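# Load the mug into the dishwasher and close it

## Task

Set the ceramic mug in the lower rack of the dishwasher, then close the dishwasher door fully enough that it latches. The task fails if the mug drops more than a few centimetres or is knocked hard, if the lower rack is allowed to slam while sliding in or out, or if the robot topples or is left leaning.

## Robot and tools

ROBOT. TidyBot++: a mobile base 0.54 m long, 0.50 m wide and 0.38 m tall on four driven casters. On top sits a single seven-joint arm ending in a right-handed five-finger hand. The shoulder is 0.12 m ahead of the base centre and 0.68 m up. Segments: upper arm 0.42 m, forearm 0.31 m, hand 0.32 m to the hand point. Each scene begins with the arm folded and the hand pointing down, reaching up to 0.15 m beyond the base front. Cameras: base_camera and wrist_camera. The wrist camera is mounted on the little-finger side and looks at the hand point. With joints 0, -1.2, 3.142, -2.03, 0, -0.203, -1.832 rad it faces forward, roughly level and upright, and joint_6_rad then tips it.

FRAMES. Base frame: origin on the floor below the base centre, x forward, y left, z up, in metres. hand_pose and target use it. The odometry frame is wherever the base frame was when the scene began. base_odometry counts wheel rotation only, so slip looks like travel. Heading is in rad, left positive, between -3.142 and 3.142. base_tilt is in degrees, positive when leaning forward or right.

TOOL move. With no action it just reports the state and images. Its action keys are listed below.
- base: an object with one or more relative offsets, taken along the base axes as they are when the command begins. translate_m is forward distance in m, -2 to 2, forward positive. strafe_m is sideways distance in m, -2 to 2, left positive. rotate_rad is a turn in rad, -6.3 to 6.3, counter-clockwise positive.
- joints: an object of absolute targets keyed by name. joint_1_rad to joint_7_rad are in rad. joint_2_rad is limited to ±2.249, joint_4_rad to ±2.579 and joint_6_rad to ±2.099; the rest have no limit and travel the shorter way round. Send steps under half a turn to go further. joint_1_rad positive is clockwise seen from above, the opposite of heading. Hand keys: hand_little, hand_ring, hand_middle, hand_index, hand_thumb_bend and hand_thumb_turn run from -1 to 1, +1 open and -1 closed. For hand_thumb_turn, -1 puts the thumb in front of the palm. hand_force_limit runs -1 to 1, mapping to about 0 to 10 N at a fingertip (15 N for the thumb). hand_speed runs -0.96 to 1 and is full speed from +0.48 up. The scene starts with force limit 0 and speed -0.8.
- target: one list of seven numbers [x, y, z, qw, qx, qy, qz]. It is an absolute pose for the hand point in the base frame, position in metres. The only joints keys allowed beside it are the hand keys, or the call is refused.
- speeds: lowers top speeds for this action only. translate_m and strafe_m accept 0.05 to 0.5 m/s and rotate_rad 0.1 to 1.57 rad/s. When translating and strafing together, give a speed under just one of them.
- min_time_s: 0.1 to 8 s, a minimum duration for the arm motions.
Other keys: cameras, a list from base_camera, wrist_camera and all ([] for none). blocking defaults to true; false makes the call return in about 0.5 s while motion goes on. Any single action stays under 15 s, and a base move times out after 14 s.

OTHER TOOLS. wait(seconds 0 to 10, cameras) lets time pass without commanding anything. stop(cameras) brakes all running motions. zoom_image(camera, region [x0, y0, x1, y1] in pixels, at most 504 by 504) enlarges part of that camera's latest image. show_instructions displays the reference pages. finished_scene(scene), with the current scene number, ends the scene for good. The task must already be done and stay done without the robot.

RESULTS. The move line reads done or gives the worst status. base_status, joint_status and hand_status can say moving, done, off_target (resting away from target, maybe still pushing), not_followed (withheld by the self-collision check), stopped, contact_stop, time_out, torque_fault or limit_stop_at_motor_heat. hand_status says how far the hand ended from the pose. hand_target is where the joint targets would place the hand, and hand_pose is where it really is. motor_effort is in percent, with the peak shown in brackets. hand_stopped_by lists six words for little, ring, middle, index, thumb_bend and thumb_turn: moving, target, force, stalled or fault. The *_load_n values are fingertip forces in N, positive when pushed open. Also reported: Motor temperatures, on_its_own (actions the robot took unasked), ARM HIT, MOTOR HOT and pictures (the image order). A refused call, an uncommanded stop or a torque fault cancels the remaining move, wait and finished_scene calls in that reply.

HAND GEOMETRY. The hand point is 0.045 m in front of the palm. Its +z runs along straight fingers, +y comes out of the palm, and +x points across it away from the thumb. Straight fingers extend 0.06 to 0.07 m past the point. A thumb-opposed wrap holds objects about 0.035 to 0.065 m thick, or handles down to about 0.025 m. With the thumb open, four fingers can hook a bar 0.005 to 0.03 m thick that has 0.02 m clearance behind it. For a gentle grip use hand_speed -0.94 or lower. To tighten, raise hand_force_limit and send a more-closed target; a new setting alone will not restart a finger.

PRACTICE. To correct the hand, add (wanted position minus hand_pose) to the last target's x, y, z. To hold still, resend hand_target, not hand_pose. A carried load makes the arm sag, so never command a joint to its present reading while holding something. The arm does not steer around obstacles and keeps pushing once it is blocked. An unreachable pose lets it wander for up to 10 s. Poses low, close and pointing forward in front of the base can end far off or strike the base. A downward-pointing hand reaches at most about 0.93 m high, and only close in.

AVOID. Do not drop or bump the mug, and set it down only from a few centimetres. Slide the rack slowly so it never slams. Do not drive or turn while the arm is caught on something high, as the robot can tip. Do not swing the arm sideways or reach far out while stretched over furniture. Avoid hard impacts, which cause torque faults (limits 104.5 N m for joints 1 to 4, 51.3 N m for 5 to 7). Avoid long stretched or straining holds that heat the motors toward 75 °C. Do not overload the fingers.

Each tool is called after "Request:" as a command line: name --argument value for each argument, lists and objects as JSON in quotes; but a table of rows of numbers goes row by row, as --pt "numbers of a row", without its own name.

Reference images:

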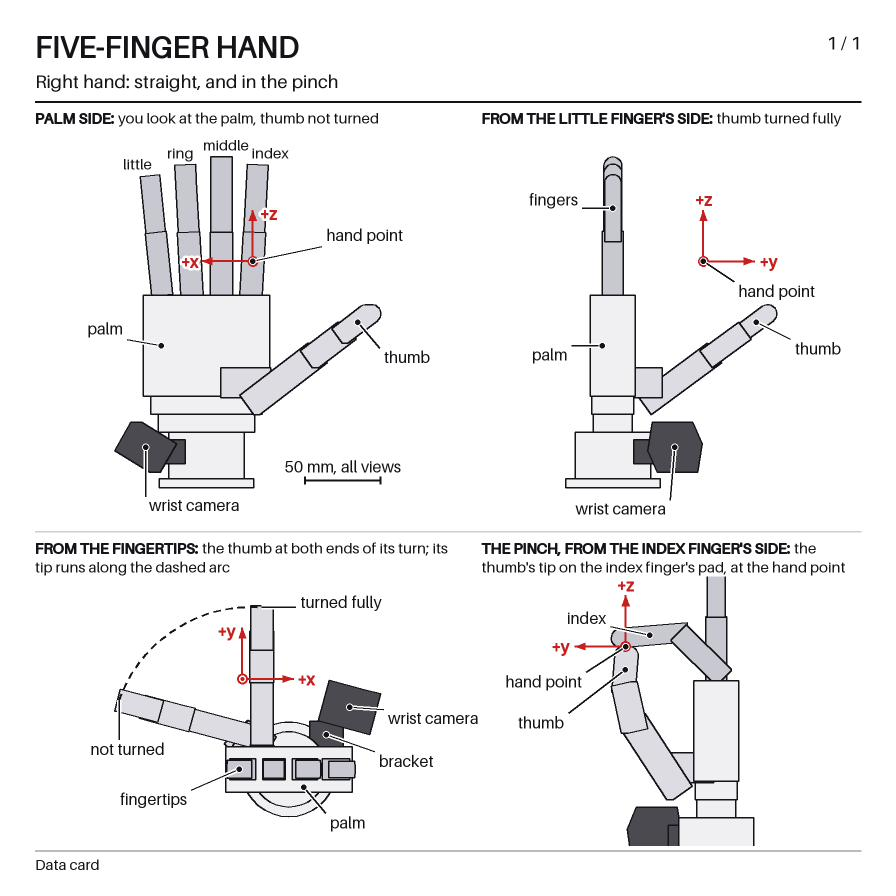

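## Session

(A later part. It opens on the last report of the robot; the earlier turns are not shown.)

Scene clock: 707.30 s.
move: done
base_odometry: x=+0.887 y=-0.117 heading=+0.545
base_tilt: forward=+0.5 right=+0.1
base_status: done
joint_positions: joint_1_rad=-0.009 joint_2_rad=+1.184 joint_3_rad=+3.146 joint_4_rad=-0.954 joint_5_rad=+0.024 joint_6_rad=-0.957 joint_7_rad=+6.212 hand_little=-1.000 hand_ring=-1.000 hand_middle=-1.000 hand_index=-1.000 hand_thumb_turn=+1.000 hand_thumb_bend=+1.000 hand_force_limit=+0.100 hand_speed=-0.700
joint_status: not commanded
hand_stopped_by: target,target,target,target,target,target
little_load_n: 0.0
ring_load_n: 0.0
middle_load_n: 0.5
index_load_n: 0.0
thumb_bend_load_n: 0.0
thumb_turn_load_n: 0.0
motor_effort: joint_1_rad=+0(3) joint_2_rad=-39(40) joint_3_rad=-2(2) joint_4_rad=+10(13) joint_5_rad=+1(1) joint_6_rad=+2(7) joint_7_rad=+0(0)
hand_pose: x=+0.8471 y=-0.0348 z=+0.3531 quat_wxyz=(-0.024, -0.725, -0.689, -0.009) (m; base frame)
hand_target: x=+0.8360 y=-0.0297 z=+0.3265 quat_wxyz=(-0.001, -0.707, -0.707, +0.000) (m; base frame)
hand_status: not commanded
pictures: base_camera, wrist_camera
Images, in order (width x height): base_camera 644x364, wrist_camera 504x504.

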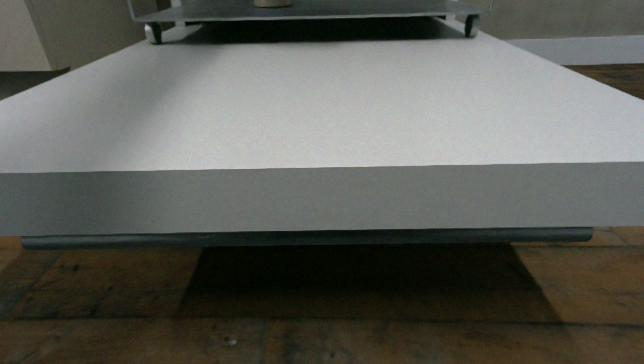

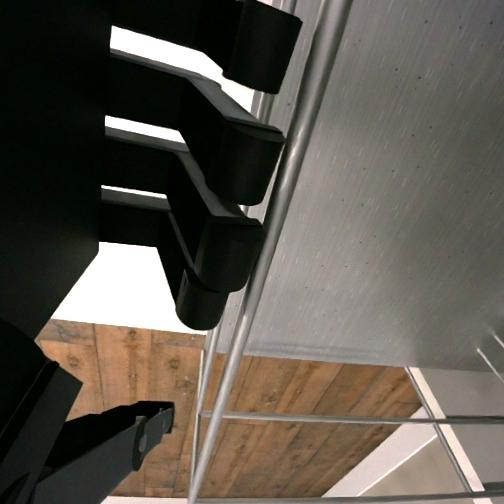

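Request:
move --base '{"translate_m": 0.10}' --speeds '{"translate_m": 0.05}' --cameras '["all"]'

Scene clock: 712.17 s.
move: done
base_odometry: x=+0.973 y=-0.065 heading=+0.545
base_tilt: forward=+0.6 right=+0.1
base_status: done
joint_positions: joint_1_rad=-0.009 joint_2_rad=+1.185 joint_3_rad=+3.146 joint_4_rad=-0.953 joint_5_rad=+0.024 joint_6_rad=-0.961 joint_7_rad=+6.212 hand_little=-1.000 hand_ring=-1.000 hand_middle=-1.000 hand_index=-1.000 hand_thumb_turn=+1.000 hand_thumb_bend=+1.000 hand_force_limit=+0.100 hand_speed=-0.700
joint_status: not commanded
hand_stopped_by: target,target,target,target,target,target
little_load_n: 0.0
ring_load_n: 0.0
middle_load_n: 0.0
index_load_n: 0.0
thumb_bend_load_n: 0.0
thumb_turn_load_n: 0.0
motor_effort: joint_1_rad=+0(3) joint_2_rad=-39(40) joint_3_rad=-2(3) joint_4_rad=+10(14) joint_5_rad=+1(2) joint_6_rad=+3(8) joint_7_rad=+0(1)
hand_pose: x=+0.8462 y=-0.0353 z=+0.3527 quat_wxyz=(-0.023, -0.725, -0.689, -0.008) (m; base frame)
hand_target: x=+0.8360 y=-0.0297 z=+0.3265 quat_wxyz=(-0.001, -0.707, -0.707, +0.000) (m; base frame)
hand_status: not commanded
pictures: base_camera, wrist_camera
Images, in order (width x height): base_camera 644x364, wrist_camera 504x504.

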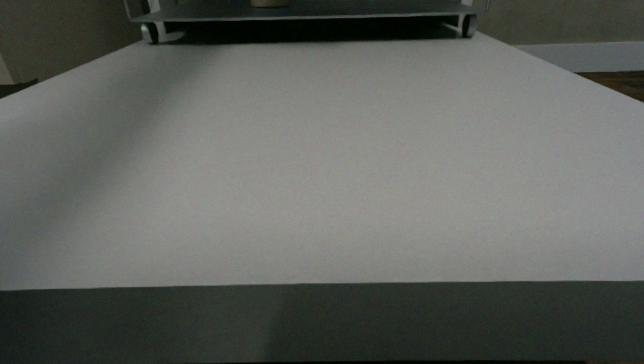

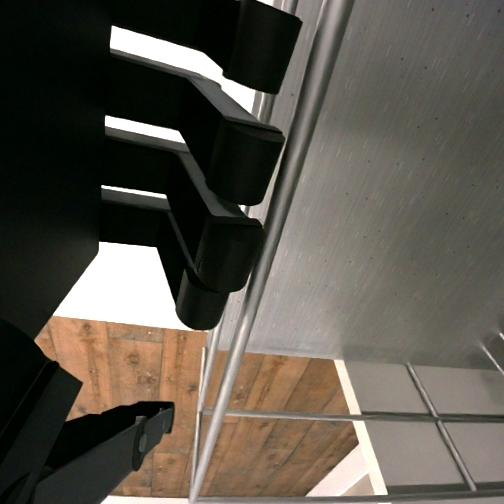

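Request:
move --base '{"translate_m": 0.09}' --speeds '{"translate_m": 0.05}' --cameras '["all"]'

Scene clock: 729.90 s.
move: time_out
base_odometry: x=+1.024 y=-0.035 heading=+0.544
base_tilt: forward=+0.5 right=+0.1
base_status: translate_m time_out (by the wheels' count: +0.059 of +0.090)
joint_positions: joint_1_rad=-0.007 joint_2_rad=+1.187 joint_3_rad=+3.146 joint_4_rad=-0.952 joint_5_rad=+0.024 joint_6_rad=-0.964 joint_7_rad=+6.212 hand_little=-1.000 hand_ring=-1.000 hand_middle=-1.000 hand_index=-1.000 hand_thumb_turn=+1.000 hand_thumb_bend=+1.000 hand_force_limit=+0.100 hand_speed=-0.700
joint_status: not commanded
hand_stopped_by: target,target,target,target,target,target
little_load_n: 0.0
ring_load_n: 0.5
middle_load_n: 0.0
index_load_n: 0.0
thumb_bend_load_n: -0.5
thumb_turn_load_n: 0.0
motor_effort: joint_1_rad=+0(3) joint_2_rad=-39(41) joint_3_rad=-2(3) joint_4_rad=+10(14) joint_5_rad=+1(1) joint_6_rad=+2(8) joint_7_rad=+0(0)
hand_pose: x=+0.8450 y=-0.0363 z=+0.3511 quat_wxyz=(-0.022, -0.725, -0.688, -0.006) (m; base frame)
hand_target: x=+0.8360 y=-0.0297 z=+0.3265 quat_wxyz=(-0.001, -0.707, -0.707, +0.000) (m; base frame)
hand_status: not commanded
pictures: base_camera, wrist_camera
Images, in order (width x height): base_camera 644x364, wrist_camera 504x504.

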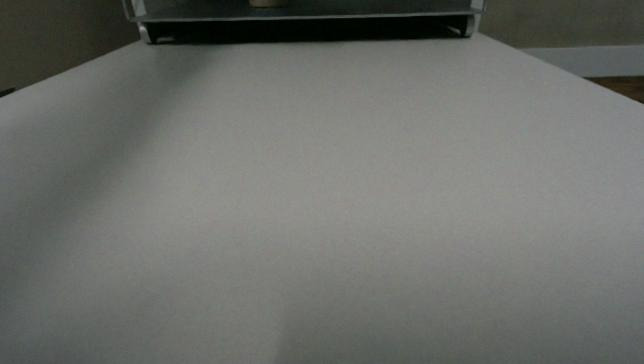

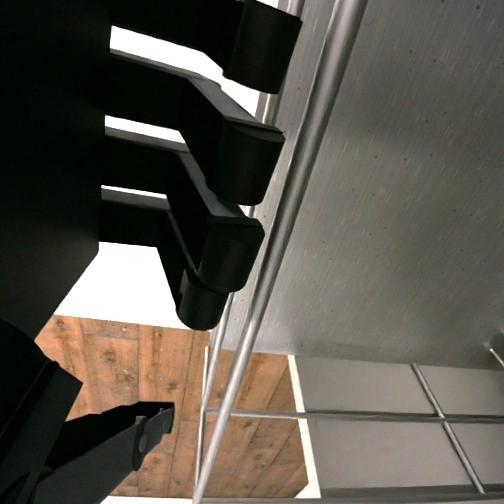

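Request:
move --base '{"translate_m": -0.08}' --speeds '{"translate_m": 0.1}'

Request:
move --joints '{"joint_2_rad": 1.14, "joint_4_rad": -1.68, "joint_6_rad": 0.35}' --min_time_s 3 --cameras '["all"]'

Scene clock: 745.90 s.
move: done
base_odometry: x=+0.956 y=-0.076 heading=+0.545
base_tilt: forward=+0.6 right=+0.2
base_status: done
joint_positions: joint_1_rad=-0.007 joint_2_rad=+1.188 joint_3_rad=+3.146 joint_4_rad=-0.952 joint_5_rad=+0.024 joint_6_rad=-0.964 joint_7_rad=+6.212 hand_little=-1.000 hand_ring=-1.000 hand_middle=-1.000 hand_index=-1.000 hand_thumb_turn=+1.000 hand_thumb_bend=+1.000 hand_force_limit=+0.100 hand_speed=-0.700
joint_status: not commanded
hand_stopped_by: target,target,target,target,target,target
little_load_n: 0.0
ring_load_n: 0.0
middle_load_n: 0.0
index_load_n: 0.0
thumb_bend_load_n: -0.5
thumb_turn_load_n: 0.0
motor_effort: joint_1_rad=+1(1) joint_2_rad=-39(40) joint_3_rad=-2(2) joint_4_rad=+11(11) joint_5_rad=+0(1) joint_6_rad=+2(3) joint_7_rad=+0(0)
hand_pose: x=+0.8451 y=-0.0363 z=+0.3510 quat_wxyz=(-0.022, -0.725, -0.688, -0.006) (m; base frame)
hand_target: x=+0.8360 y=-0.0297 z=+0.3265 quat_wxyz=(-0.001, -0.707, -0.707, +0.000) (m; base frame)
hand_status: not commanded
pictures: none

Scene clock: 749.57 s.
move: done
base_odometry: x=+0.956 y=-0.076 heading=+0.545
base_tilt: forward=+0.5 right=+0.2
base_status: not commanded
joint_positions: joint_1_rad=-0.007 joint_2_rad=+1.147 joint_3_rad=+3.146 joint_4_rad=-1.657 joint_5_rad=+0.024 joint_6_rad=+0.297 joint_7_rad=+6.212 hand_little=-1.000 hand_ring=-1.000 hand_middle=-1.000 hand_index=-1.000 hand_thumb_turn=+1.000 hand_thumb_bend=+1.000 hand_force_limit=+0.100 hand_speed=-0.700
joint_status: all done
hand_stopped_by: target,target,target,target,target,target
little_load_n: 0.0
ring_load_n: 0.0
middle_load_n: 0.0
index_load_n: 0.0
thumb_bend_load_n: 0.0
thumb_turn_load_n: 0.0
motor_effort: joint_1_rad=+0(1) joint_2_rad=-34(39) joint_3_rad=-1(2) joint_4_rad=+5(11) joint_5_rad=+1(1) joint_6_rad=+6(8) joint_7_rad=+0(0)
hand_pose: x=+0.8451 y=-0.0275 z=+0.3336 quat_wxyz=(-0.213, -0.685, -0.659, -0.227) (m; base frame)
hand_target: x=+0.8482 y=-0.0297 z=+0.3446 quat_wxyz=(-0.233, -0.668, -0.668, -0.233) (m; base frame)
hand_status: not commanded
pictures: base_camera, wrist_camera
Images, in order (width x height): base_camera 644x364, wrist_camera 504x504.

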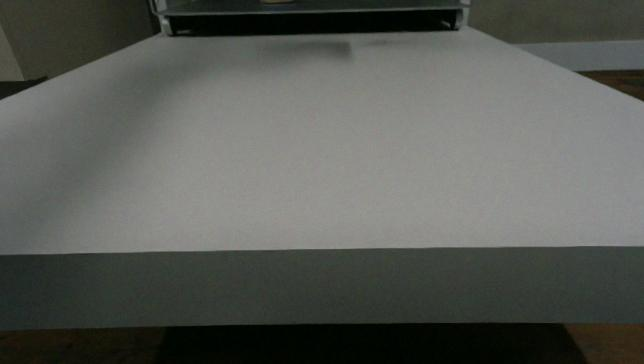

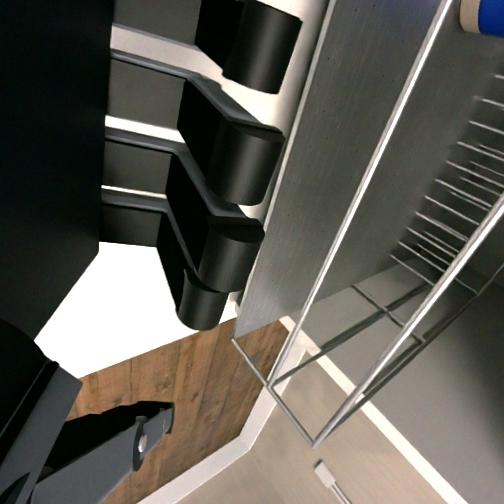

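Request:
move --base '{"translate_m": 0.055}' --speeds '{"translate_m": 0.06}'

Request:
move --joints '{"joint_2_rad": 1.21, "joint_4_rad": -1.42, "joint_6_rad": 0.17}' --min_time_s 5 --cameras '["all"]'

Scene clock: 754.07 s.
move: done
base_odometry: x=+1.003 y=-0.047 heading=+0.544
base_tilt: forward=+0.5 right=+0.2
base_status: done
joint_positions: joint_1_rad=-0.007 joint_2_rad=+1.144 joint_3_rad=+3.146 joint_4_rad=-1.660 joint_5_rad=+0.024 joint_6_rad=+0.300 joint_7_rad=+6.212 hand_little=-1.000 hand_ring=-1.000 hand_middle=-1.000 hand_index=-1.000 hand_thumb_turn=+1.000 hand_thumb_bend=+1.000 hand_force_limit=+0.100 hand_speed=-0.700
joint_status: not commanded
hand_stopped_by: target,target,target,target,target,target
little_load_n: 0.5
ring_load_n: 0.0
middle_load_n: 0.0
index_load_n: 0.0
thumb_bend_load_n: 0.0
thumb_turn_load_n: 0.0
motor_effort: joint_1_rad=+0(2) joint_2_rad=-33(35) joint_3_rad=-2(2) joint_4_rad=+6(7) joint_5_rad=+0(1) joint_6_rad=+6(8) joint_7_rad=+0(0)
hand_pose: x=+0.8454 y=-0.0274 z=+0.3353 quat_wxyz=(-0.215, -0.684, -0.658, -0.229) (m; base frame)
hand_target: x=+0.8482 y=-0.0297 z=+0.3446 quat_wxyz=(-0.233, -0.668, -0.668, -0.233) (m; base frame)
hand_status: not commanded
pictures: none

Scene clock: 759.37 s.
move: done
base_odometry: x=+1.003 y=-0.047 heading=+0.544
base_tilt: forward=+0.6 right=+0.2
base_status: not commanded
joint_positions: joint_1_rad=-0.007 joint_2_rad=+1.176 joint_3_rad=+3.146 joint_4_rad=-1.451 joint_5_rad=+0.024 joint_6_rad=+0.220 joint_7_rad=+6.213 hand_little=-1.000 hand_ring=-1.000 hand_middle=-1.000 hand_index=-1.000 hand_thumb_turn=+1.000 hand_thumb_bend=+1.000 hand_force_limit=+0.100 hand_speed=-0.700
joint_status: all done
hand_stopped_by: target,target,target,target,target,target
little_load_n: -1.0
ring_load_n: 0.5
middle_load_n: 0.0
index_load_n: 0.0
thumb_bend_load_n: 0.0
thumb_turn_load_n: 0.0
motor_effort: joint_1_rad=+0(2) joint_2_rad=-38(39) joint_3_rad=-2(2) joint_4_rad=+9(11) joint_5_rad=+1(1) joint_6_rad=+7(9) joint_7_rad=+0(0)
hand_pose: x=+0.9220 y=-0.0274 z=+0.3706 quat_wxyz=(-0.247, -0.673, -0.647, -0.261) (m; base frame)
hand_target: x=+0.9162 y=-0.0297 z=+0.3441 quat_wxyz=(-0.237, -0.666, -0.666, -0.236) (m; base frame)
hand_status: not commanded
pictures: base_camera, wrist_camera
Images, in order (width x height): base_camera 644x364, wrist_camera 504x504.

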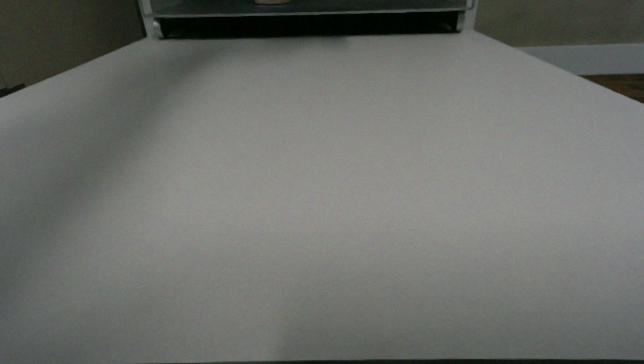

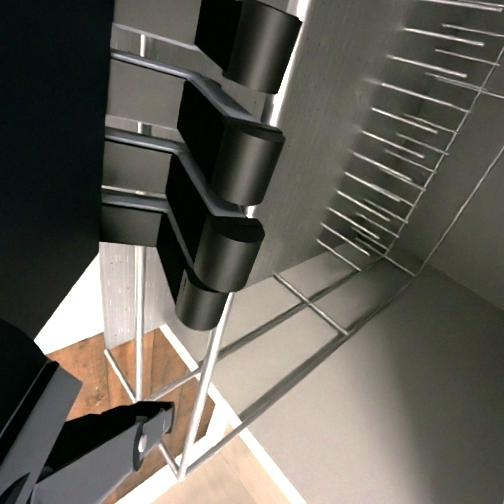

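Request:
move --joints '{"joint_2_rad": 1.262, "joint_4_rad": -1.34, "joint_6_rad": 0.05}' --min_time_s 4 --cameras '["all"]'

Scene clock: 769.37 s.
move: done
base_odometry: x=+1.003 y=-0.047 heading=+0.544
base_tilt: forward=+0.6 right=+0.2
base_status: not commanded
joint_positions: joint_1_rad=-0.007 joint_2_rad=+1.209 joint_3_rad=+3.146 joint_4_rad=-1.361 joint_5_rad=+0.024 joint_6_rad=+0.108 joint_7_rad=+6.213 hand_little=-1.000 hand_ring=-1.000 hand_middle=-1.000 hand_index=-1.000 hand_thumb_turn=+1.000 hand_thumb_bend=+1.000 hand_force_limit=+0.100 hand_speed=-0.700
joint_status: all done
hand_stopped_by: target,target,target,target,target,target
little_load_n: -1.0
ring_load_n: 0.0
middle_load_n: 0.0
index_load_n: 0.0
thumb_bend_load_n: 0.0
thumb_turn_load_n: 0.0
motor_effort: joint_1_rad=+0(1) joint_2_rad=-35(39) joint_3_rad=-1(2) joint_4_rad=+9(10) joint_5_rad=+0(1) joint_6_rad=+7(9) joint_7_rad=+0(1)
hand_pose: x=+0.9307 y=-0.0281 z=+0.3524 quat_wxyz=(-0.230, -0.680, -0.654, -0.241) (m; base frame)
hand_target: x=+0.9105 y=-0.0297 z=+0.3058 quat_wxyz=(-0.206, -0.677, -0.677, -0.205) (m; base frame)
hand_status: not commanded
pictures: base_camera, wrist_camera
Images, in order (width x height): base_camera 644x364, wrist_camera 504x504.

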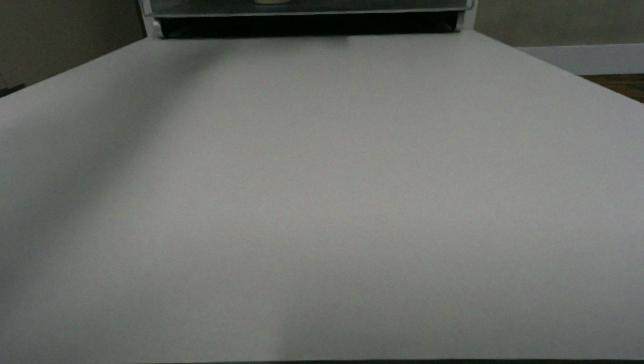

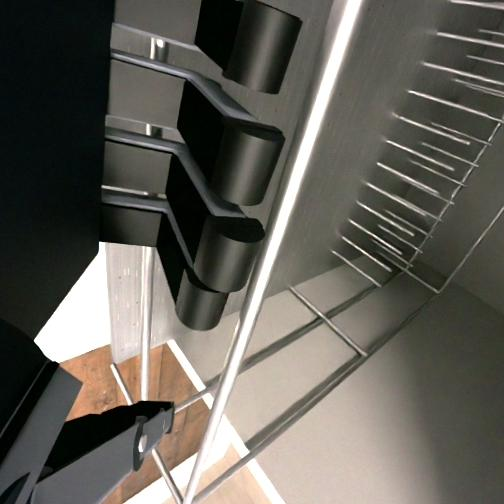

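Request:
move --joints '{"joint_2_rad": 1.35, "joint_4_rad": -1.11, "joint_6_rad": -0.05}' --min_time_s 5 --cameras '["all"]'

Scene clock: 780.13 s.
move: done
base_odometry: x=+1.003 y=-0.047 heading=+0.544
base_tilt: forward=+0.6 right=+0.1
base_status: not commanded
joint_positions: joint_1_rad=-0.007 joint_2_rad=+1.297 joint_3_rad=+3.146 joint_4_rad=-1.131 joint_5_rad=+0.024 joint_6_rad=+0.007 joint_7_rad=+6.213 hand_little=-1.000 hand_ring=-1.000 hand_middle=-1.000 hand_index=-1.000 hand_thumb_turn=+1.000 hand_thumb_bend=+1.000 hand_force_limit=+0.100 hand_speed=-0.700
joint_status: all done
hand_stopped_by: target,target,target,target,target,target
little_load_n: -0.5
ring_load_n: 0.0
middle_load_n: 0.0
index_load_n: 0.0
thumb_bend_load_n: -0.5
thumb_turn_load_n: 0.0
motor_effort: joint_1_rad=+0(2) joint_2_rad=-38(39) joint_3_rad=-1(2) joint_4_rad=+10(11) joint_5_rad=+0(1) joint_6_rad=+7(8) joint_7_rad=+0(0)
hand_pose: x=+0.9866 y=-0.0283 z=+0.3549 quat_wxyz=(-0.244, -0.675, -0.648, -0.255) (m; base frame)
hand_target: x=+0.9663 y=-0.0297 z=+0.3055 quat_wxyz=(-0.220, -0.672, -0.672, -0.219) (m; base frame)
hand_status: not commanded
pictures: base_camera, wrist_camera
Images, in order (width x height): base_camera 644x364, wrist_camera 504x504.

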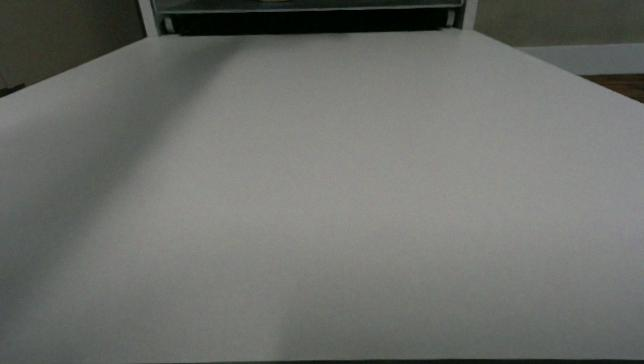

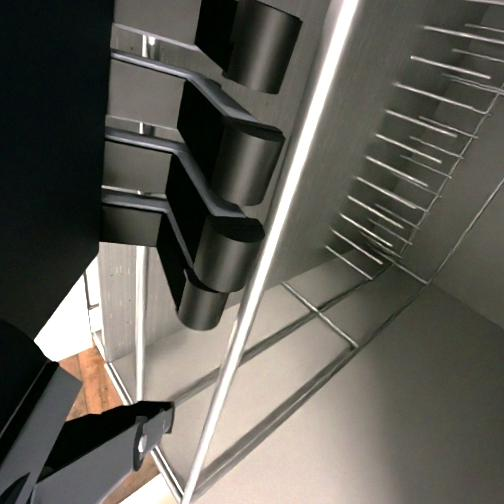

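Request:
move --joints '{"joint_2_rad": 1.425, "joint_4_rad": -0.91, "joint_6_rad": -0.2}' --min_time_s 5 --cameras '["all"]'

Scene clock: 789.17 s.
move: done
base_odometry: x=+1.003 y=-0.047 heading=+0.544
base_tilt: forward=+0.5 right=+0.2
base_status: not commanded
joint_positions: joint_1_rad=-0.007 joint_2_rad=+1.349 joint_3_rad=+3.146 joint_4_rad=-0.950 joint_5_rad=+0.024 joint_6_rad=-0.157 joint_7_rad=+6.213 hand_little=-1.000 hand_ring=-1.000 hand_middle=-1.001 hand_index=-1.000 hand_thumb_turn=+1.000 hand_thumb_bend=+1.000 hand_force_limit=+0.100 hand_speed=-0.700
joint_status: all done
hand_stopped_by: target,target,target,target,target,target
little_load_n: -3.5
ring_load_n: 0.0
middle_load_n: -15.5
index_load_n: 0.0
thumb_bend_load_n: 0.0
thumb_turn_load_n: 0.0
motor_effort: joint_1_rad=+1(3) joint_2_rad=-36(40) joint_3_rad=+0(1) joint_4_rad=+14(15) joint_5_rad=+1(2) joint_6_rad=+9(10) joint_7_rad=+1(1)
hand_pose: x=+1.0135 y=-0.0292 z=+0.3534 quat_wxyz=(-0.234, -0.679, -0.652, -0.241) (m; base frame)
hand_target: x=+0.9953 y=-0.0297 z=+0.2951 quat_wxyz=(-0.211, -0.675, -0.675, -0.211) (m; base frame)
hand_status: not commanded
pictures: base_camera, wrist_camera
Images, in order (width x height): base_camera 644x364, wrist_camera 504x504.

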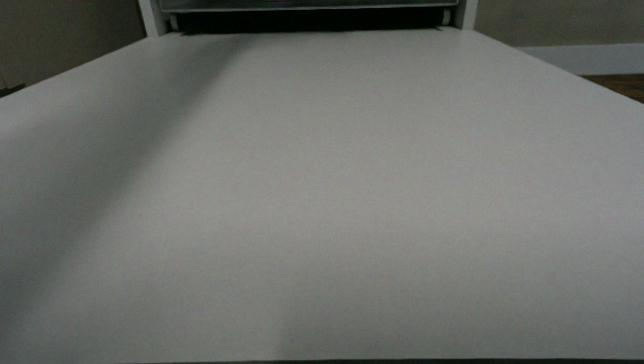

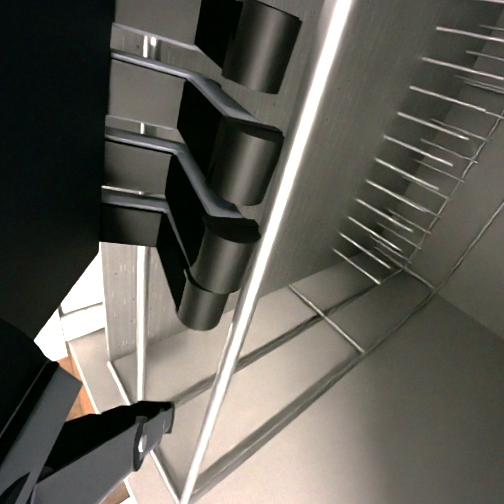

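Request:
move --joints '{"joint_2_rad": 1.30, "joint_4_rad": -1.2, "joint_6_rad": 0.0}' --min_time_s 2.5 --cameras '["wrist_camera"]'

Request:
move --joints '{"joint_2_rad": 0.8, "joint_4_rad": -1.7, "joint_6_rad": 0.3, "hand_speed": -0.5}' --min_time_s 3 --cameras '["all"]'

Scene clock: 795.97 s.
move: done
base_odometry: x=+1.003 y=-0.047 heading=+0.544
base_tilt: forward=+0.5 right=+0.1
base_status: not commanded
joint_positions: joint_1_rad=-0.007 joint_2_rad=+1.305 joint_3_rad=+3.146 joint_4_rad=-1.173 joint_5_rad=+0.024 joint_6_rad=-0.053 joint_7_rad=+6.213 hand_little=-1.000 hand_ring=-1.000 hand_middle=-1.000 hand_index=-1.000 hand_thumb_turn=+1.000 hand_thumb_bend=+1.000 hand_force_limit=+0.100 hand_speed=-0.700
joint_status: all done
hand_stopped_by: target,target,target,target,target,target
little_load_n: 0.0
ring_load_n: 0.0
middle_load_n: 0.0
index_load_n: 0.5
thumb_bend_load_n: 0.0
thumb_turn_load_n: 0.0
motor_effort: joint_1_rad=+0(2) joint_2_rad=-39(42) joint_3_rad=-2(2) joint_4_rad=+9(15) joint_5_rad=+0(2) joint_6_rad=+6(10) joint_7_rad=+0(1)
hand_pose: x=+0.9516 y=-0.0291 z=+0.3145 quat_wxyz=(-0.209, -0.688, -0.661, -0.217) (m; base frame)
hand_target: x=+0.9535 y=-0.0297 z=+0.3205 quat_wxyz=(-0.223, -0.671, -0.671, -0.223) (m; base frame)
hand_status: not commanded
pictures: wrist_camera
Images, in order (width x height): wrist_camera 504x504.

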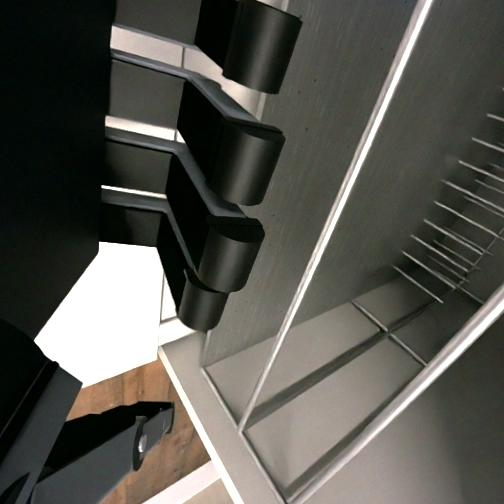

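Scene clock: 799.30 s.
move: done
base_odometry: x=+1.003 y=-0.047 heading=+0.544
base_tilt: forward=+0.6 right=+0.2
base_status: not commanded
joint_positions: joint_1_rad=-0.007 joint_2_rad=+0.800 joint_3_rad=+3.146 joint_4_rad=-1.673 joint_5_rad=+0.024 joint_6_rad=+0.246 joint_7_rad=+6.213 hand_little=-1.000 hand_ring=-1.000 hand_middle=-1.000 hand_index=-1.000 hand_thumb_turn=+1.000 hand_thumb_bend=+1.000 hand_force_limit=+0.100 hand_speed=-0.500
joint_status: all done
hand_stopped_by: target,target,target,target,target,target
little_load_n: 0.0
ring_load_n: 0.0
middle_load_n: 0.0
index_load_n: 0.0
thumb_bend_load_n: 0.0
thumb_turn_load_n: 0.0
motor_effort: joint_1_rad=+0(1) joint_2_rad=-32(40) joint_3_rad=-1(2) joint_4_rad=+10(11) joint_5_rad=+0(1) joint_6_rad=+7(9) joint_7_rad=+0(0)
hand_pose: x=+0.9069 y=-0.0274 z=+0.5783 quat_wxyz=(-0.303, -0.647, -0.622, -0.321) (m; base frame)
hand_target: x=+0.9048 y=-0.0297 z=+0.5823 quat_wxyz=(-0.321, -0.630, -0.630, -0.321) (m; base frame)
hand_status: not commanded
pictures: base_camera, wrist_camera
Images, in order (width x height): base_camera 644x364, wrist_camera 504x504.

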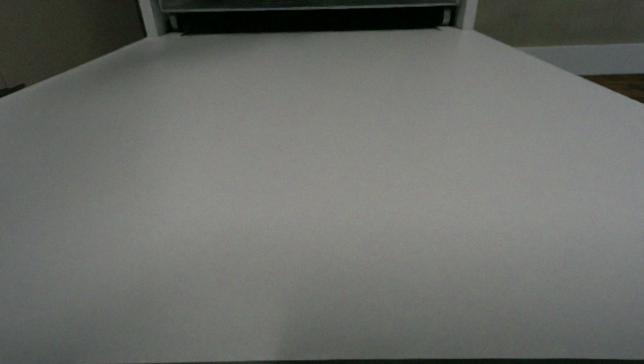

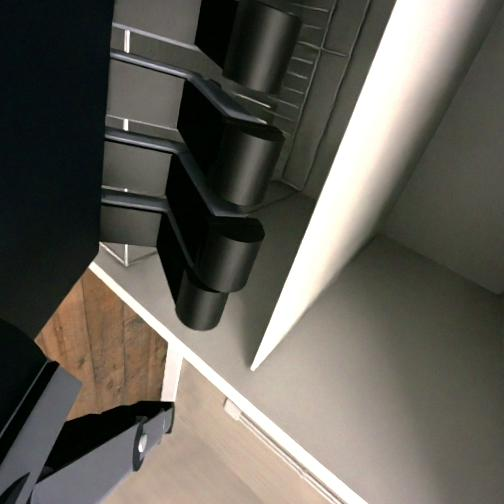

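Request:
move --base '{"translate_m": -0.64}' --speeds '{"translate_m": 0.3}'

Request:
move --joints '{"joint_2_rad": 1.72, "joint_4_rad": -1.9, "joint_6_rad": 1.27, "joint_7_rad": 0.0, "hand_index": 1, "hand_middle": 1, "hand_ring": 1, "hand_little": 1}' --min_time_s 5 --cameras '["all"]'

Scene clock: 850.57 s.
move: done
base_odometry: x=+0.455 y=-0.379 heading=+0.544
base_tilt: forward=+0.6 right=+0.2
base_status: done
joint_positions: joint_1_rad=-0.007 joint_2_rad=+0.797 joint_3_rad=+3.146 joint_4_rad=-1.679 joint_5_rad=+0.024 joint_6_rad=+0.251 joint_7_rad=+6.213 hand_little=-1.000 hand_ring=-1.000 hand_middle=-1.000 hand_index=-1.000 hand_thumb_turn=+1.000 hand_thumb_bend=+1.000 hand_force_limit=+0.100 hand_speed=-0.500
joint_status: not commanded
hand_stopped_by: target,target,target,target,target,target
little_load_n: 0.0
ring_load_n: 0.0
middle_load_n: 0.0
index_load_n: 0.0
thumb_bend_load_n: 0.0
thumb_turn_load_n: 0.0
motor_effort: joint_1_rad=+0(2) joint_2_rad=-32(35) joint_3_rad=-1(3) joint_4_rad=+10(11) joint_5_rad=+0(1) joint_6_rad=+8(9) joint_7_rad=+0(0)
hand_pose: x=+0.9058 y=-0.0278 z=+0.5792 quat_wxyz=(-0.304, -0.647, -0.621, -0.322) (m; base frame)
hand_target: x=+0.9048 y=-0.0297 z=+0.5823 quat_wxyz=(-0.321, -0.630, -0.630, -0.321) (m; base frame)
hand_status: not commanded
pictures: none

Scene clock: 856.20 s.
move: done
base_odometry: x=+0.455 y=-0.379 heading=+0.544
base_tilt: forward=+0.5 right=+0.1
base_status: not commanded
joint_positions: joint_1_rad=-0.007 joint_2_rad=+1.693 joint_3_rad=+3.146 joint_4_rad=-1.883 joint_5_rad=+0.024 joint_6_rad=+1.218 joint_7_rad=+6.213 hand_little=+1.000 hand_ring=+1.000 hand_middle=+1.000 hand_index=+1.000 hand_thumb_turn=+1.000 hand_thumb_bend=+1.000 hand_force_limit=+0.100 hand_speed=-0.500
joint_status: all done
hand_stopped_by: target,target,target,target,target,target
little_load_n: 0.0
ring_load_n: 0.0
middle_load_n: 0.0
index_load_n: 0.0
thumb_bend_load_n: 0.0
thumb_turn_load_n: 0.0
motor_effort: joint_1_rad=+1(1) joint_2_rad=-27(34) joint_3_rad=-2(2) joint_4_rad=-4(11) joint_5_rad=+0(1) joint_6_rad=+7(9) joint_7_rad=+0(2)
hand_pose: x=+0.6736 y=-0.0242 z=+0.1579 quat_wxyz=(-0.254, -0.668, -0.639, -0.285) (m; base frame)
hand_target: x=+0.6618 y=-0.0297 z=+0.1567 quat_wxyz=(-0.273, -0.652, -0.653, -0.273) (m; base frame)
hand_status: not commanded
pictures: base_camera, wrist_camera
Images, in order (width x height): base_camera 644x364, wrist_camera 504x504.

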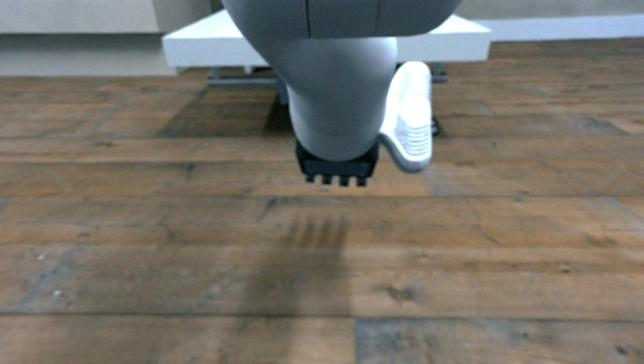

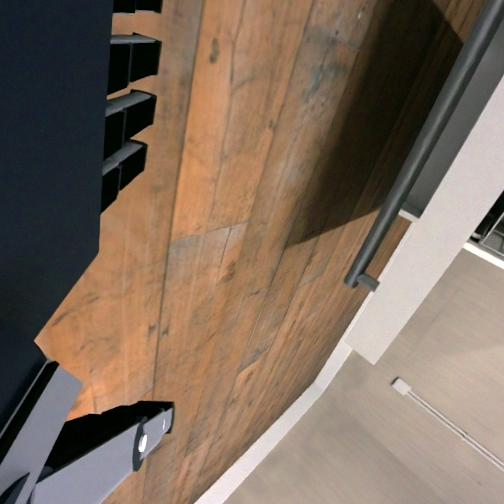

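Request:
move --base '{"translate_m": 0.26}' --joints '{"joint_2_rad": 1.755}' --speeds '{"translate_m": 0.15}' --cameras '["all"]'

Scene clock: 870.57 s.
move: done
base_odometry: x=+0.678 y=-0.245 heading=+0.544
base_tilt: forward=+0.5 right=+0.0
base_status: done
joint_positions: joint_1_rad=-0.007 joint_2_rad=+1.733 joint_3_rad=+3.146 joint_4_rad=-1.886 joint_5_rad=+0.024 joint_6_rad=+1.222 joint_7_rad=+6.213 hand_little=+1.000 hand_ring=+1.000 hand_middle=+1.000 hand_index=+1.000 hand_thumb_turn=+1.000 hand_thumb_bend=+1.000 hand_force_limit=+0.100 hand_speed=-0.500
joint_status: all done
hand_stopped_by: target,target,target,target,target,target
little_load_n: 0.0
ring_load_n: 0.0
middle_load_n: 0.0
index_load_n: 0.0
thumb_bend_load_n: 0.0
thumb_turn_load_n: 0.0
motor_effort: joint_1_rad=+0(1) joint_2_rad=-26(29) joint_3_rad=-2(2) joint_4_rad=-4(5) joint_5_rad=+0(1) joint_6_rad=+7(9) joint_7_rad=+0(1)
hand_pose: x=+0.6514 y=-0.0244 z=+0.1368 quat_wxyz=(-0.242, -0.673, -0.644, -0.272) (m; base frame)
hand_target: x=+0.6431 y=-0.0296 z=+0.1380 quat_wxyz=(-0.261, -0.657, -0.657, -0.261) (m; base frame)
hand_status: not commanded
pictures: base_camera, wrist_camera
Images, in order (width x height): base_camera 644x364, wrist_camera 504x504.

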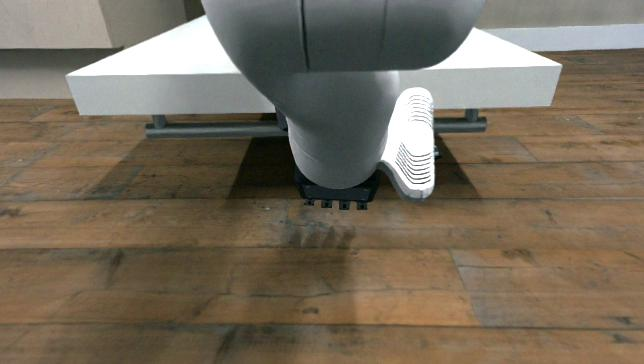

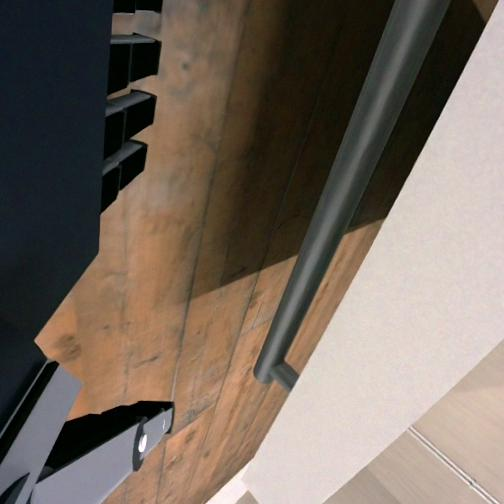

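Request:
move --base '{"translate_m": 0.075}' --speeds '{"translate_m": 0.08}' --cameras '["all"]'

Scene clock: 879.70 s.
move: done
base_odometry: x=+0.743 y=-0.206 heading=+0.544
base_tilt: forward=+0.6 right=+0.2
base_status: done
joint_positions: joint_1_rad=-0.007 joint_2_rad=+1.733 joint_3_rad=+3.146 joint_4_rad=-1.888 joint_5_rad=+0.024 joint_6_rad=+1.223 joint_7_rad=+6.213 hand_little=+1.000 hand_ring=+1.000 hand_middle=+1.000 hand_index=+1.000 hand_thumb_turn=+1.000 hand_thumb_bend=+1.000 hand_force_limit=+0.100 hand_speed=-0.500
joint_status: not commanded
hand_stopped_by: target,target,target,target,target,target
little_load_n: 0.0
ring_load_n: 0.0
middle_load_n: 0.0
index_load_n: 0.0
thumb_bend_load_n: 0.0
thumb_turn_load_n: 0.0
motor_effort: joint_1_rad=+0(1) joint_2_rad=-26(28) joint_3_rad=-1(3) joint_4_rad=-4(6) joint_5_rad=+0(1) joint_6_rad=+8(8) joint_7_rad=+0(0)
hand_pose: x=+0.6503 y=-0.0244 z=+0.1364 quat_wxyz=(-0.241, -0.674, -0.644, -0.271) (m; base frame)
hand_target: x=+0.6431 y=-0.0296 z=+0.1380 quat_wxyz=(-0.261, -0.657, -0.657, -0.261) (m; base frame)
hand_status: not commanded
pictures: base_camera, wrist_camera
Images, in order (width x height): base_camera 644x364, wrist_camera 504x504.

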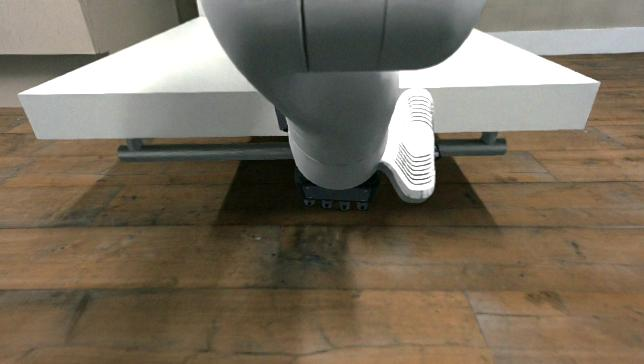

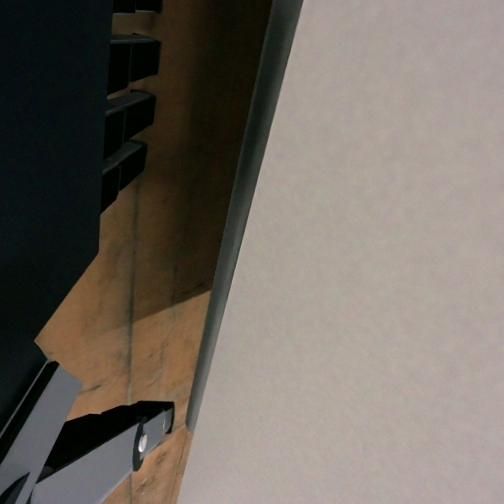

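Request:
move --base '{"translate_m": -0.16}' --speeds '{"translate_m": 0.15}'

Request:
move --joints '{"joint_2_rad": 1.99, "joint_4_rad": -1.61, "joint_6_rad": 1.63, "joint_7_rad": 0.06, "joint_5_rad": 0}' --min_time_s 4 --cameras '["all"]'

Scene clock: 911.07 s.
move: done
base_odometry: x=+0.606 y=-0.289 heading=+0.544
base_tilt: forward=+0.5 right=+0.1
base_status: done
joint_positions: joint_1_rad=-0.007 joint_2_rad=+1.734 joint_3_rad=+3.146 joint_4_rad=-1.890 joint_5_rad=+0.024 joint_6_rad=+1.224 joint_7_rad=+6.213 hand_little=+1.000 hand_ring=+1.000 hand_middle=+1.000 hand_index=+1.000 hand_thumb_turn=+1.000 hand_thumb_bend=+1.000 hand_force_limit=+0.100 hand_speed=-0.500
joint_status: not commanded
hand_stopped_by: target,target,target,target,target,target
little_load_n: 0.0
ring_load_n: 0.0
middle_load_n: 0.0
index_load_n: 0.0
thumb_bend_load_n: 0.0
thumb_turn_load_n: 0.0
motor_effort: joint_1_rad=+1(2) joint_2_rad=-26(28) joint_3_rad=-1(2) joint_4_rad=-4(6) joint_5_rad=+0(1) joint_6_rad=+6(8) joint_7_rad=+0(0)
hand_pose: x=+0.6490 y=-0.0244 z=+0.1360 quat_wxyz=(-0.241, -0.674, -0.644, -0.270) (m; base frame)
hand_target: x=+0.6431 y=-0.0296 z=+0.1380 quat_wxyz=(-0.261, -0.657, -0.657, -0.261) (m; base frame)
hand_status: not commanded
pictures: none

Scene clock: 915.37 s.
move: done
base_odometry: x=+0.606 y=-0.289 heading=+0.544
base_tilt: forward=+0.6 right=+0.2
base_status: not commanded
joint_positions: joint_1_rad=-0.007 joint_2_rad=+1.957 joint_3_rad=+3.146 joint_4_rad=-1.630 joint_5_rad=+0.024 joint_6_rad=+1.576 joint_7_rad=+6.269 hand_little=+1.000 hand_ring=+1.000 hand_middle=+1.000 hand_index=+1.000 hand_thumb_turn=+1.000 hand_thumb_bend=+1.000 hand_force_limit=+0.100 hand_speed=-0.500
joint_status: all done
hand_stopped_by: target,target,target,target,target,target
little_load_n: 0.0
ring_load_n: 0.0
middle_load_n: 0.0
index_load_n: 0.0
thumb_bend_load_n: 0.0
thumb_turn_load_n: 0.0
motor_effort: joint_1_rad=+0(1) joint_2_rad=-25(27) joint_3_rad=-2(2) joint_4_rad=-3(7) joint_5_rad=+0(2) joint_6_rad=+9(10) joint_7_rad=+0(2)
hand_pose: x=+0.6909 y=-0.0200 z=+0.1561 quat_wxyz=(-0.369, -0.594, -0.601, -0.389) (m; base frame)
hand_target: x=+0.6851 y=-0.0259 z=+0.1605 quat_wxyz=(-0.403, -0.571, -0.607, -0.379) (m; base frame)
hand_status: not commanded
pictures: base_camera, wrist_camera
Images, in order (width x height): base_camera 644x364, wrist_camera 504x504.

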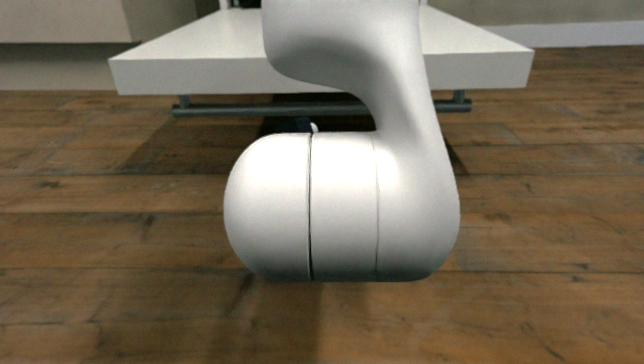

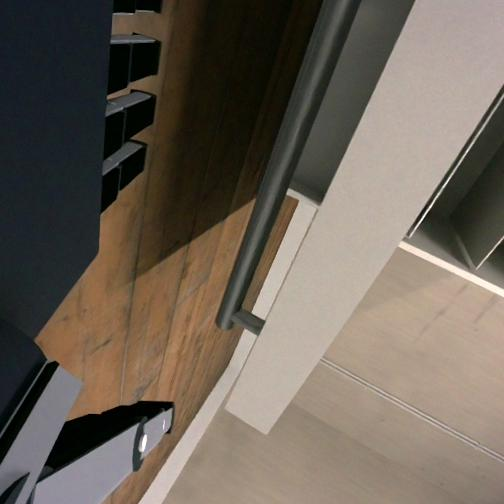

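Request:
move --base '{"translate_m": 0.12}' --speeds '{"translate_m": 0.1}' --cameras '["all"]'

Scene clock: 923.07 s.
move: done
base_odometry: x=+0.709 y=-0.227 heading=+0.543
base_tilt: forward=+0.6 right=+0.1
base_status: done
joint_positions: joint_1_rad=-0.007 joint_2_rad=+1.965 joint_3_rad=+3.146 joint_4_rad=-1.624 joint_5_rad=+0.024 joint_6_rad=+1.579 joint_7_rad=+6.270 hand_little=+1.000 hand_ring=+1.000 hand_middle=+1.000 hand_index=+1.000 hand_thumb_turn=+1.000 hand_thumb_bend=+1.000 hand_force_limit=+0.100 hand_speed=-0.500
joint_status: not commanded
hand_stopped_by: target,target,target,target,target,target
little_load_n: 0.0
ring_load_n: 0.0
middle_load_n: 0.0
index_load_n: 0.0
thumb_bend_load_n: 0.0
thumb_turn_load_n: 0.0
motor_effort: joint_1_rad=+0(2) joint_2_rad=-25(27) joint_3_rad=-2(2) joint_4_rad=-3(4) joint_5_rad=+0(1) joint_6_rad=+9(10) joint_7_rad=+0(1)
hand_pose: x=+0.6887 y=-0.0200 z=+0.1532 quat_wxyz=(-0.368, -0.594, -0.601, -0.389) (m; base frame)
hand_target: x=+0.6851 y=-0.0259 z=+0.1605 quat_wxyz=(-0.403, -0.571, -0.607, -0.379) (m; base frame)
hand_status: not commanded
pictures: base_camera, wrist_camera
Images, in order (width x height): base_camera 644x364, wrist_camera 504x504.

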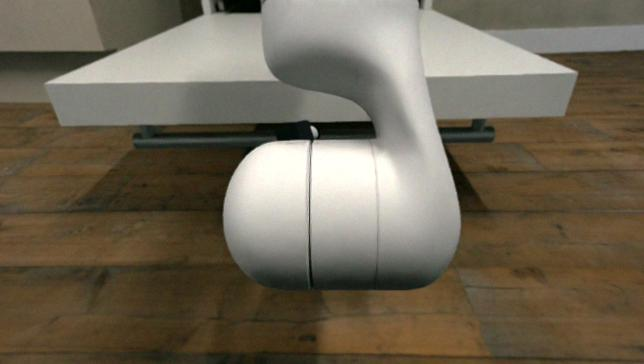

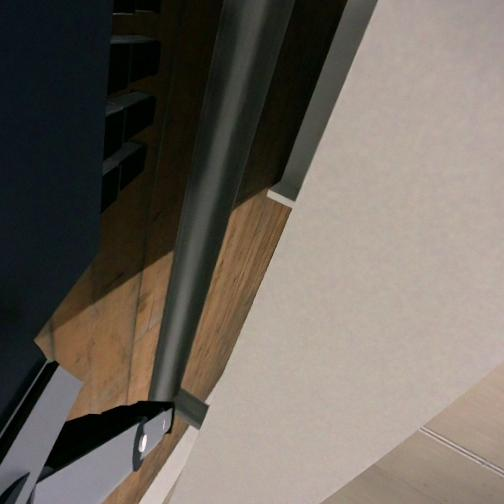

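Request:
move --base '{"translate_m": -0.14}' --speeds '{"translate_m": 0.15}'

Request:
move --joints '{"joint_2_rad": 1.6}' --min_time_s 2

Request:
move --joints '{"joint_7_rad": 3.14}' --min_time_s 3

Request:
move --joints '{"joint_2_rad": 1.985, "joint_4_rad": -1.61, "joint_6_rad": 1.63, "joint_5_rad": -0.02}' --min_time_s 3 --cameras '["all"]'

Scene clock: 935.23 s.
move: done
base_odometry: x=+0.589 y=-0.300 heading=+0.544
base_tilt: forward=+0.5 right=+0.2
base_status: done
joint_positions: joint_1_rad=-0.007 joint_2_rad=+1.970 joint_3_rad=+3.146 joint_4_rad=-1.622 joint_5_rad=+0.024 joint_6_rad=+1.580 joint_7_rad=+6.270 hand_little=+1.000 hand_ring=+1.000 hand_middle=+1.000 hand_index=+1.000 hand_thumb_turn=+1.000 hand_thumb_bend=+1.000 hand_force_limit=+0.100 hand_speed=-0.500
joint_status: not commanded
hand_stopped_by: target,target,target,target,target,target
little_load_n: 0.0
ring_load_n: 0.0
middle_load_n: 0.0
index_load_n: 0.0
thumb_bend_load_n: 0.0
thumb_turn_load_n: 0.0
motor_effort: joint_1_rad=+1(2) joint_2_rad=-25(27) joint_3_rad=-2(3) joint_4_rad=-2(5) joint_5_rad=+0(1) joint_6_rad=+8(10) joint_7_rad=+0(0)
hand_pose: x=+0.6873 y=-0.0200 z=+0.1513 quat_wxyz=(-0.368, -0.594, -0.601, -0.388) (m; base frame)
hand_target: x=+0.6851 y=-0.0259 z=+0.1605 quat_wxyz=(-0.403, -0.571, -0.607, -0.379) (m; base frame)
hand_status: not commanded
pictures: none

Scene clock: 937.53 s.
move: off_target
base_odometry: x=+0.589 y=-0.300 heading=+0.544
base_tilt: forward=+0.5 right=+0.2
base_status: not commanded
joint_positions: joint_1_rad=-0.007 joint_2_rad=+1.715 joint_3_rad=+3.146 joint_4_rad=-1.677 joint_5_rad=+0.024 joint_6_rad=+1.583 joint_7_rad=+6.271 hand_little=+1.000 hand_ring=+1.000 hand_middle=+1.000 hand_index=+1.000 hand_thumb_turn=+1.000 hand_thumb_bend=+1.000 hand_force_limit=+0.100 hand_speed=-0.500
joint_status: joint_2_rad off_target (ended at +1.715, target +1.600)
hand_stopped_by: target,target,target,target,target,target
little_load_n: -1.0
ring_load_n: 0.5
middle_load_n: 0.0
index_load_n: 0.5
thumb_bend_load_n: 0.0
thumb_turn_load_n: 0.0
motor_effort: joint_1_rad=+1(1) joint_2_rad=-50(50) joint_3_rad=-2(3) joint_4_rad=+14(24) joint_5_rad=-2(2) joint_6_rad=+18(22) joint_7_rad=+0(0)
hand_pose: x=+0.7852 y=-0.0194 z=+0.2985 quat_wxyz=(-0.427, -0.551, -0.561, -0.447) (m; base frame)
hand_target: x=+0.8407 y=-0.0259 z=+0.4149 quat_wxyz=(-0.512, -0.487, -0.517, -0.482) (m; base frame)
hand_status: not commanded
pictures: none

Scene clock: 941.20 s.
move: done
base_odometry: x=+0.589 y=-0.300 heading=+0.544
base_tilt: forward=+0.6 right=+0.2
base_status: not commanded
joint_positions: joint_1_rad=-0.018 joint_2_rad=+1.698 joint_3_rad=+3.143 joint_4_rad=-1.701 joint_5_rad=+0.024 joint_6_rad=+1.586 joint_7_rad=+3.231 hand_little=+1.000 hand_ring=+1.000 hand_middle=+0.792 hand_index=+0.995 hand_thumb_turn=+1.000 hand_thumb_bend=+1.000 hand_force_limit=+0.100 hand_speed=-0.500
joint_status: all done
hand_stopped_by: target,target,target,target,target,target
little_load_n: -0.5
ring_load_n: 2.0
middle_load_n: 0.0
index_load_n: -25.5
thumb_bend_load_n: 0.0
thumb_turn_load_n: -0.5
motor_effort: joint_1_rad=+0(9) joint_2_rad=-48(55) joint_3_rad=-4(4) joint_4_rad=+19(20) joint_5_rad=+0(8) joint_6_rad=+11(23) joint_7_rad=-2(5)
hand_pose: x=+0.7525 y=+0.0451 z=+0.1863 quat_wxyz=(+0.427, -0.591, +0.520, -0.445) (m; base frame)
hand_target: x=+0.8396 y=+0.0321 z=+0.2928 quat_wxyz=(+0.498, -0.502, +0.503, -0.497) (m; base frame)
hand_status: not commanded
pictures: none

Scene clock: 944.53 s.
move: done
base_odometry: x=+0.589 y=-0.300 heading=+0.544
base_tilt: forward=+0.6 right=+0.1
base_status: not commanded
joint_positions: joint_1_rad=-0.017 joint_2_rad=+1.958 joint_3_rad=+3.143 joint_4_rad=-1.624 joint_5_rad=+0.024 joint_6_rad=+1.607 joint_7_rad=+3.214 hand_little=+1.000 hand_ring=+1.000 hand_middle=+0.792 hand_index=+0.999 hand_thumb_turn=+1.000 hand_thumb_bend=+1.000 hand_force_limit=+0.100 hand_speed=-0.500
joint_status: all done
hand_stopped_by: target,target,target,target,target,target
little_load_n: 0.0
ring_load_n: 0.0
middle_load_n: 0.0
index_load_n: 0.0
thumb_bend_load_n: 0.0
thumb_turn_load_n: 0.0
motor_effort: joint_1_rad=+0(1) joint_2_rad=-26(49) joint_3_rad=-2(4) joint_4_rad=-3(20) joint_5_rad=+0(2) joint_6_rad=+9(13) joint_7_rad=+0(2)
hand_pose: x=+0.6448 y=+0.0441 z=+0.0548 quat_wxyz=(+0.386, -0.620, +0.558, -0.393) (m; base frame)
hand_target: x=+0.6413 y=+0.0256 z=+0.0504 quat_wxyz=(+0.387, -0.584, +0.592, -0.398) (m; base frame)
hand_status: not commanded
pictures: base_camera, wrist_camera
Images, in order (width x height): base_camera 644x364, wrist_camera 504x504.

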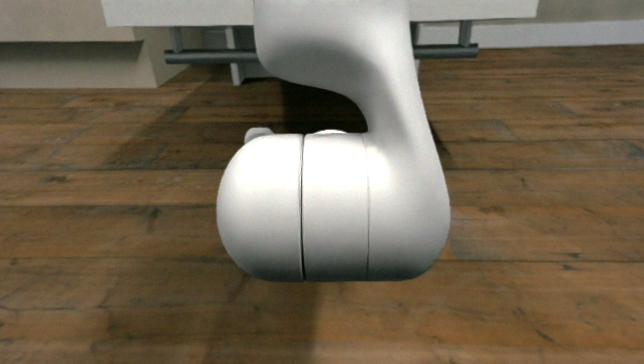

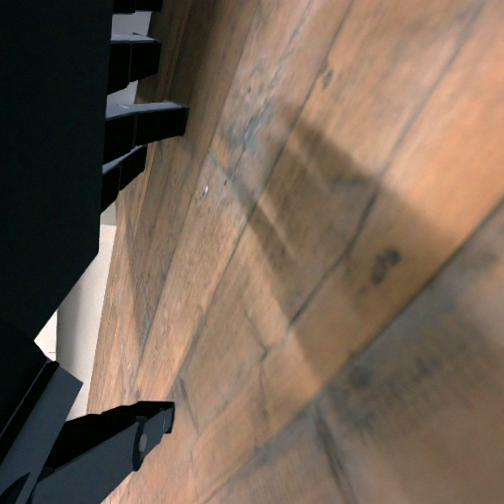

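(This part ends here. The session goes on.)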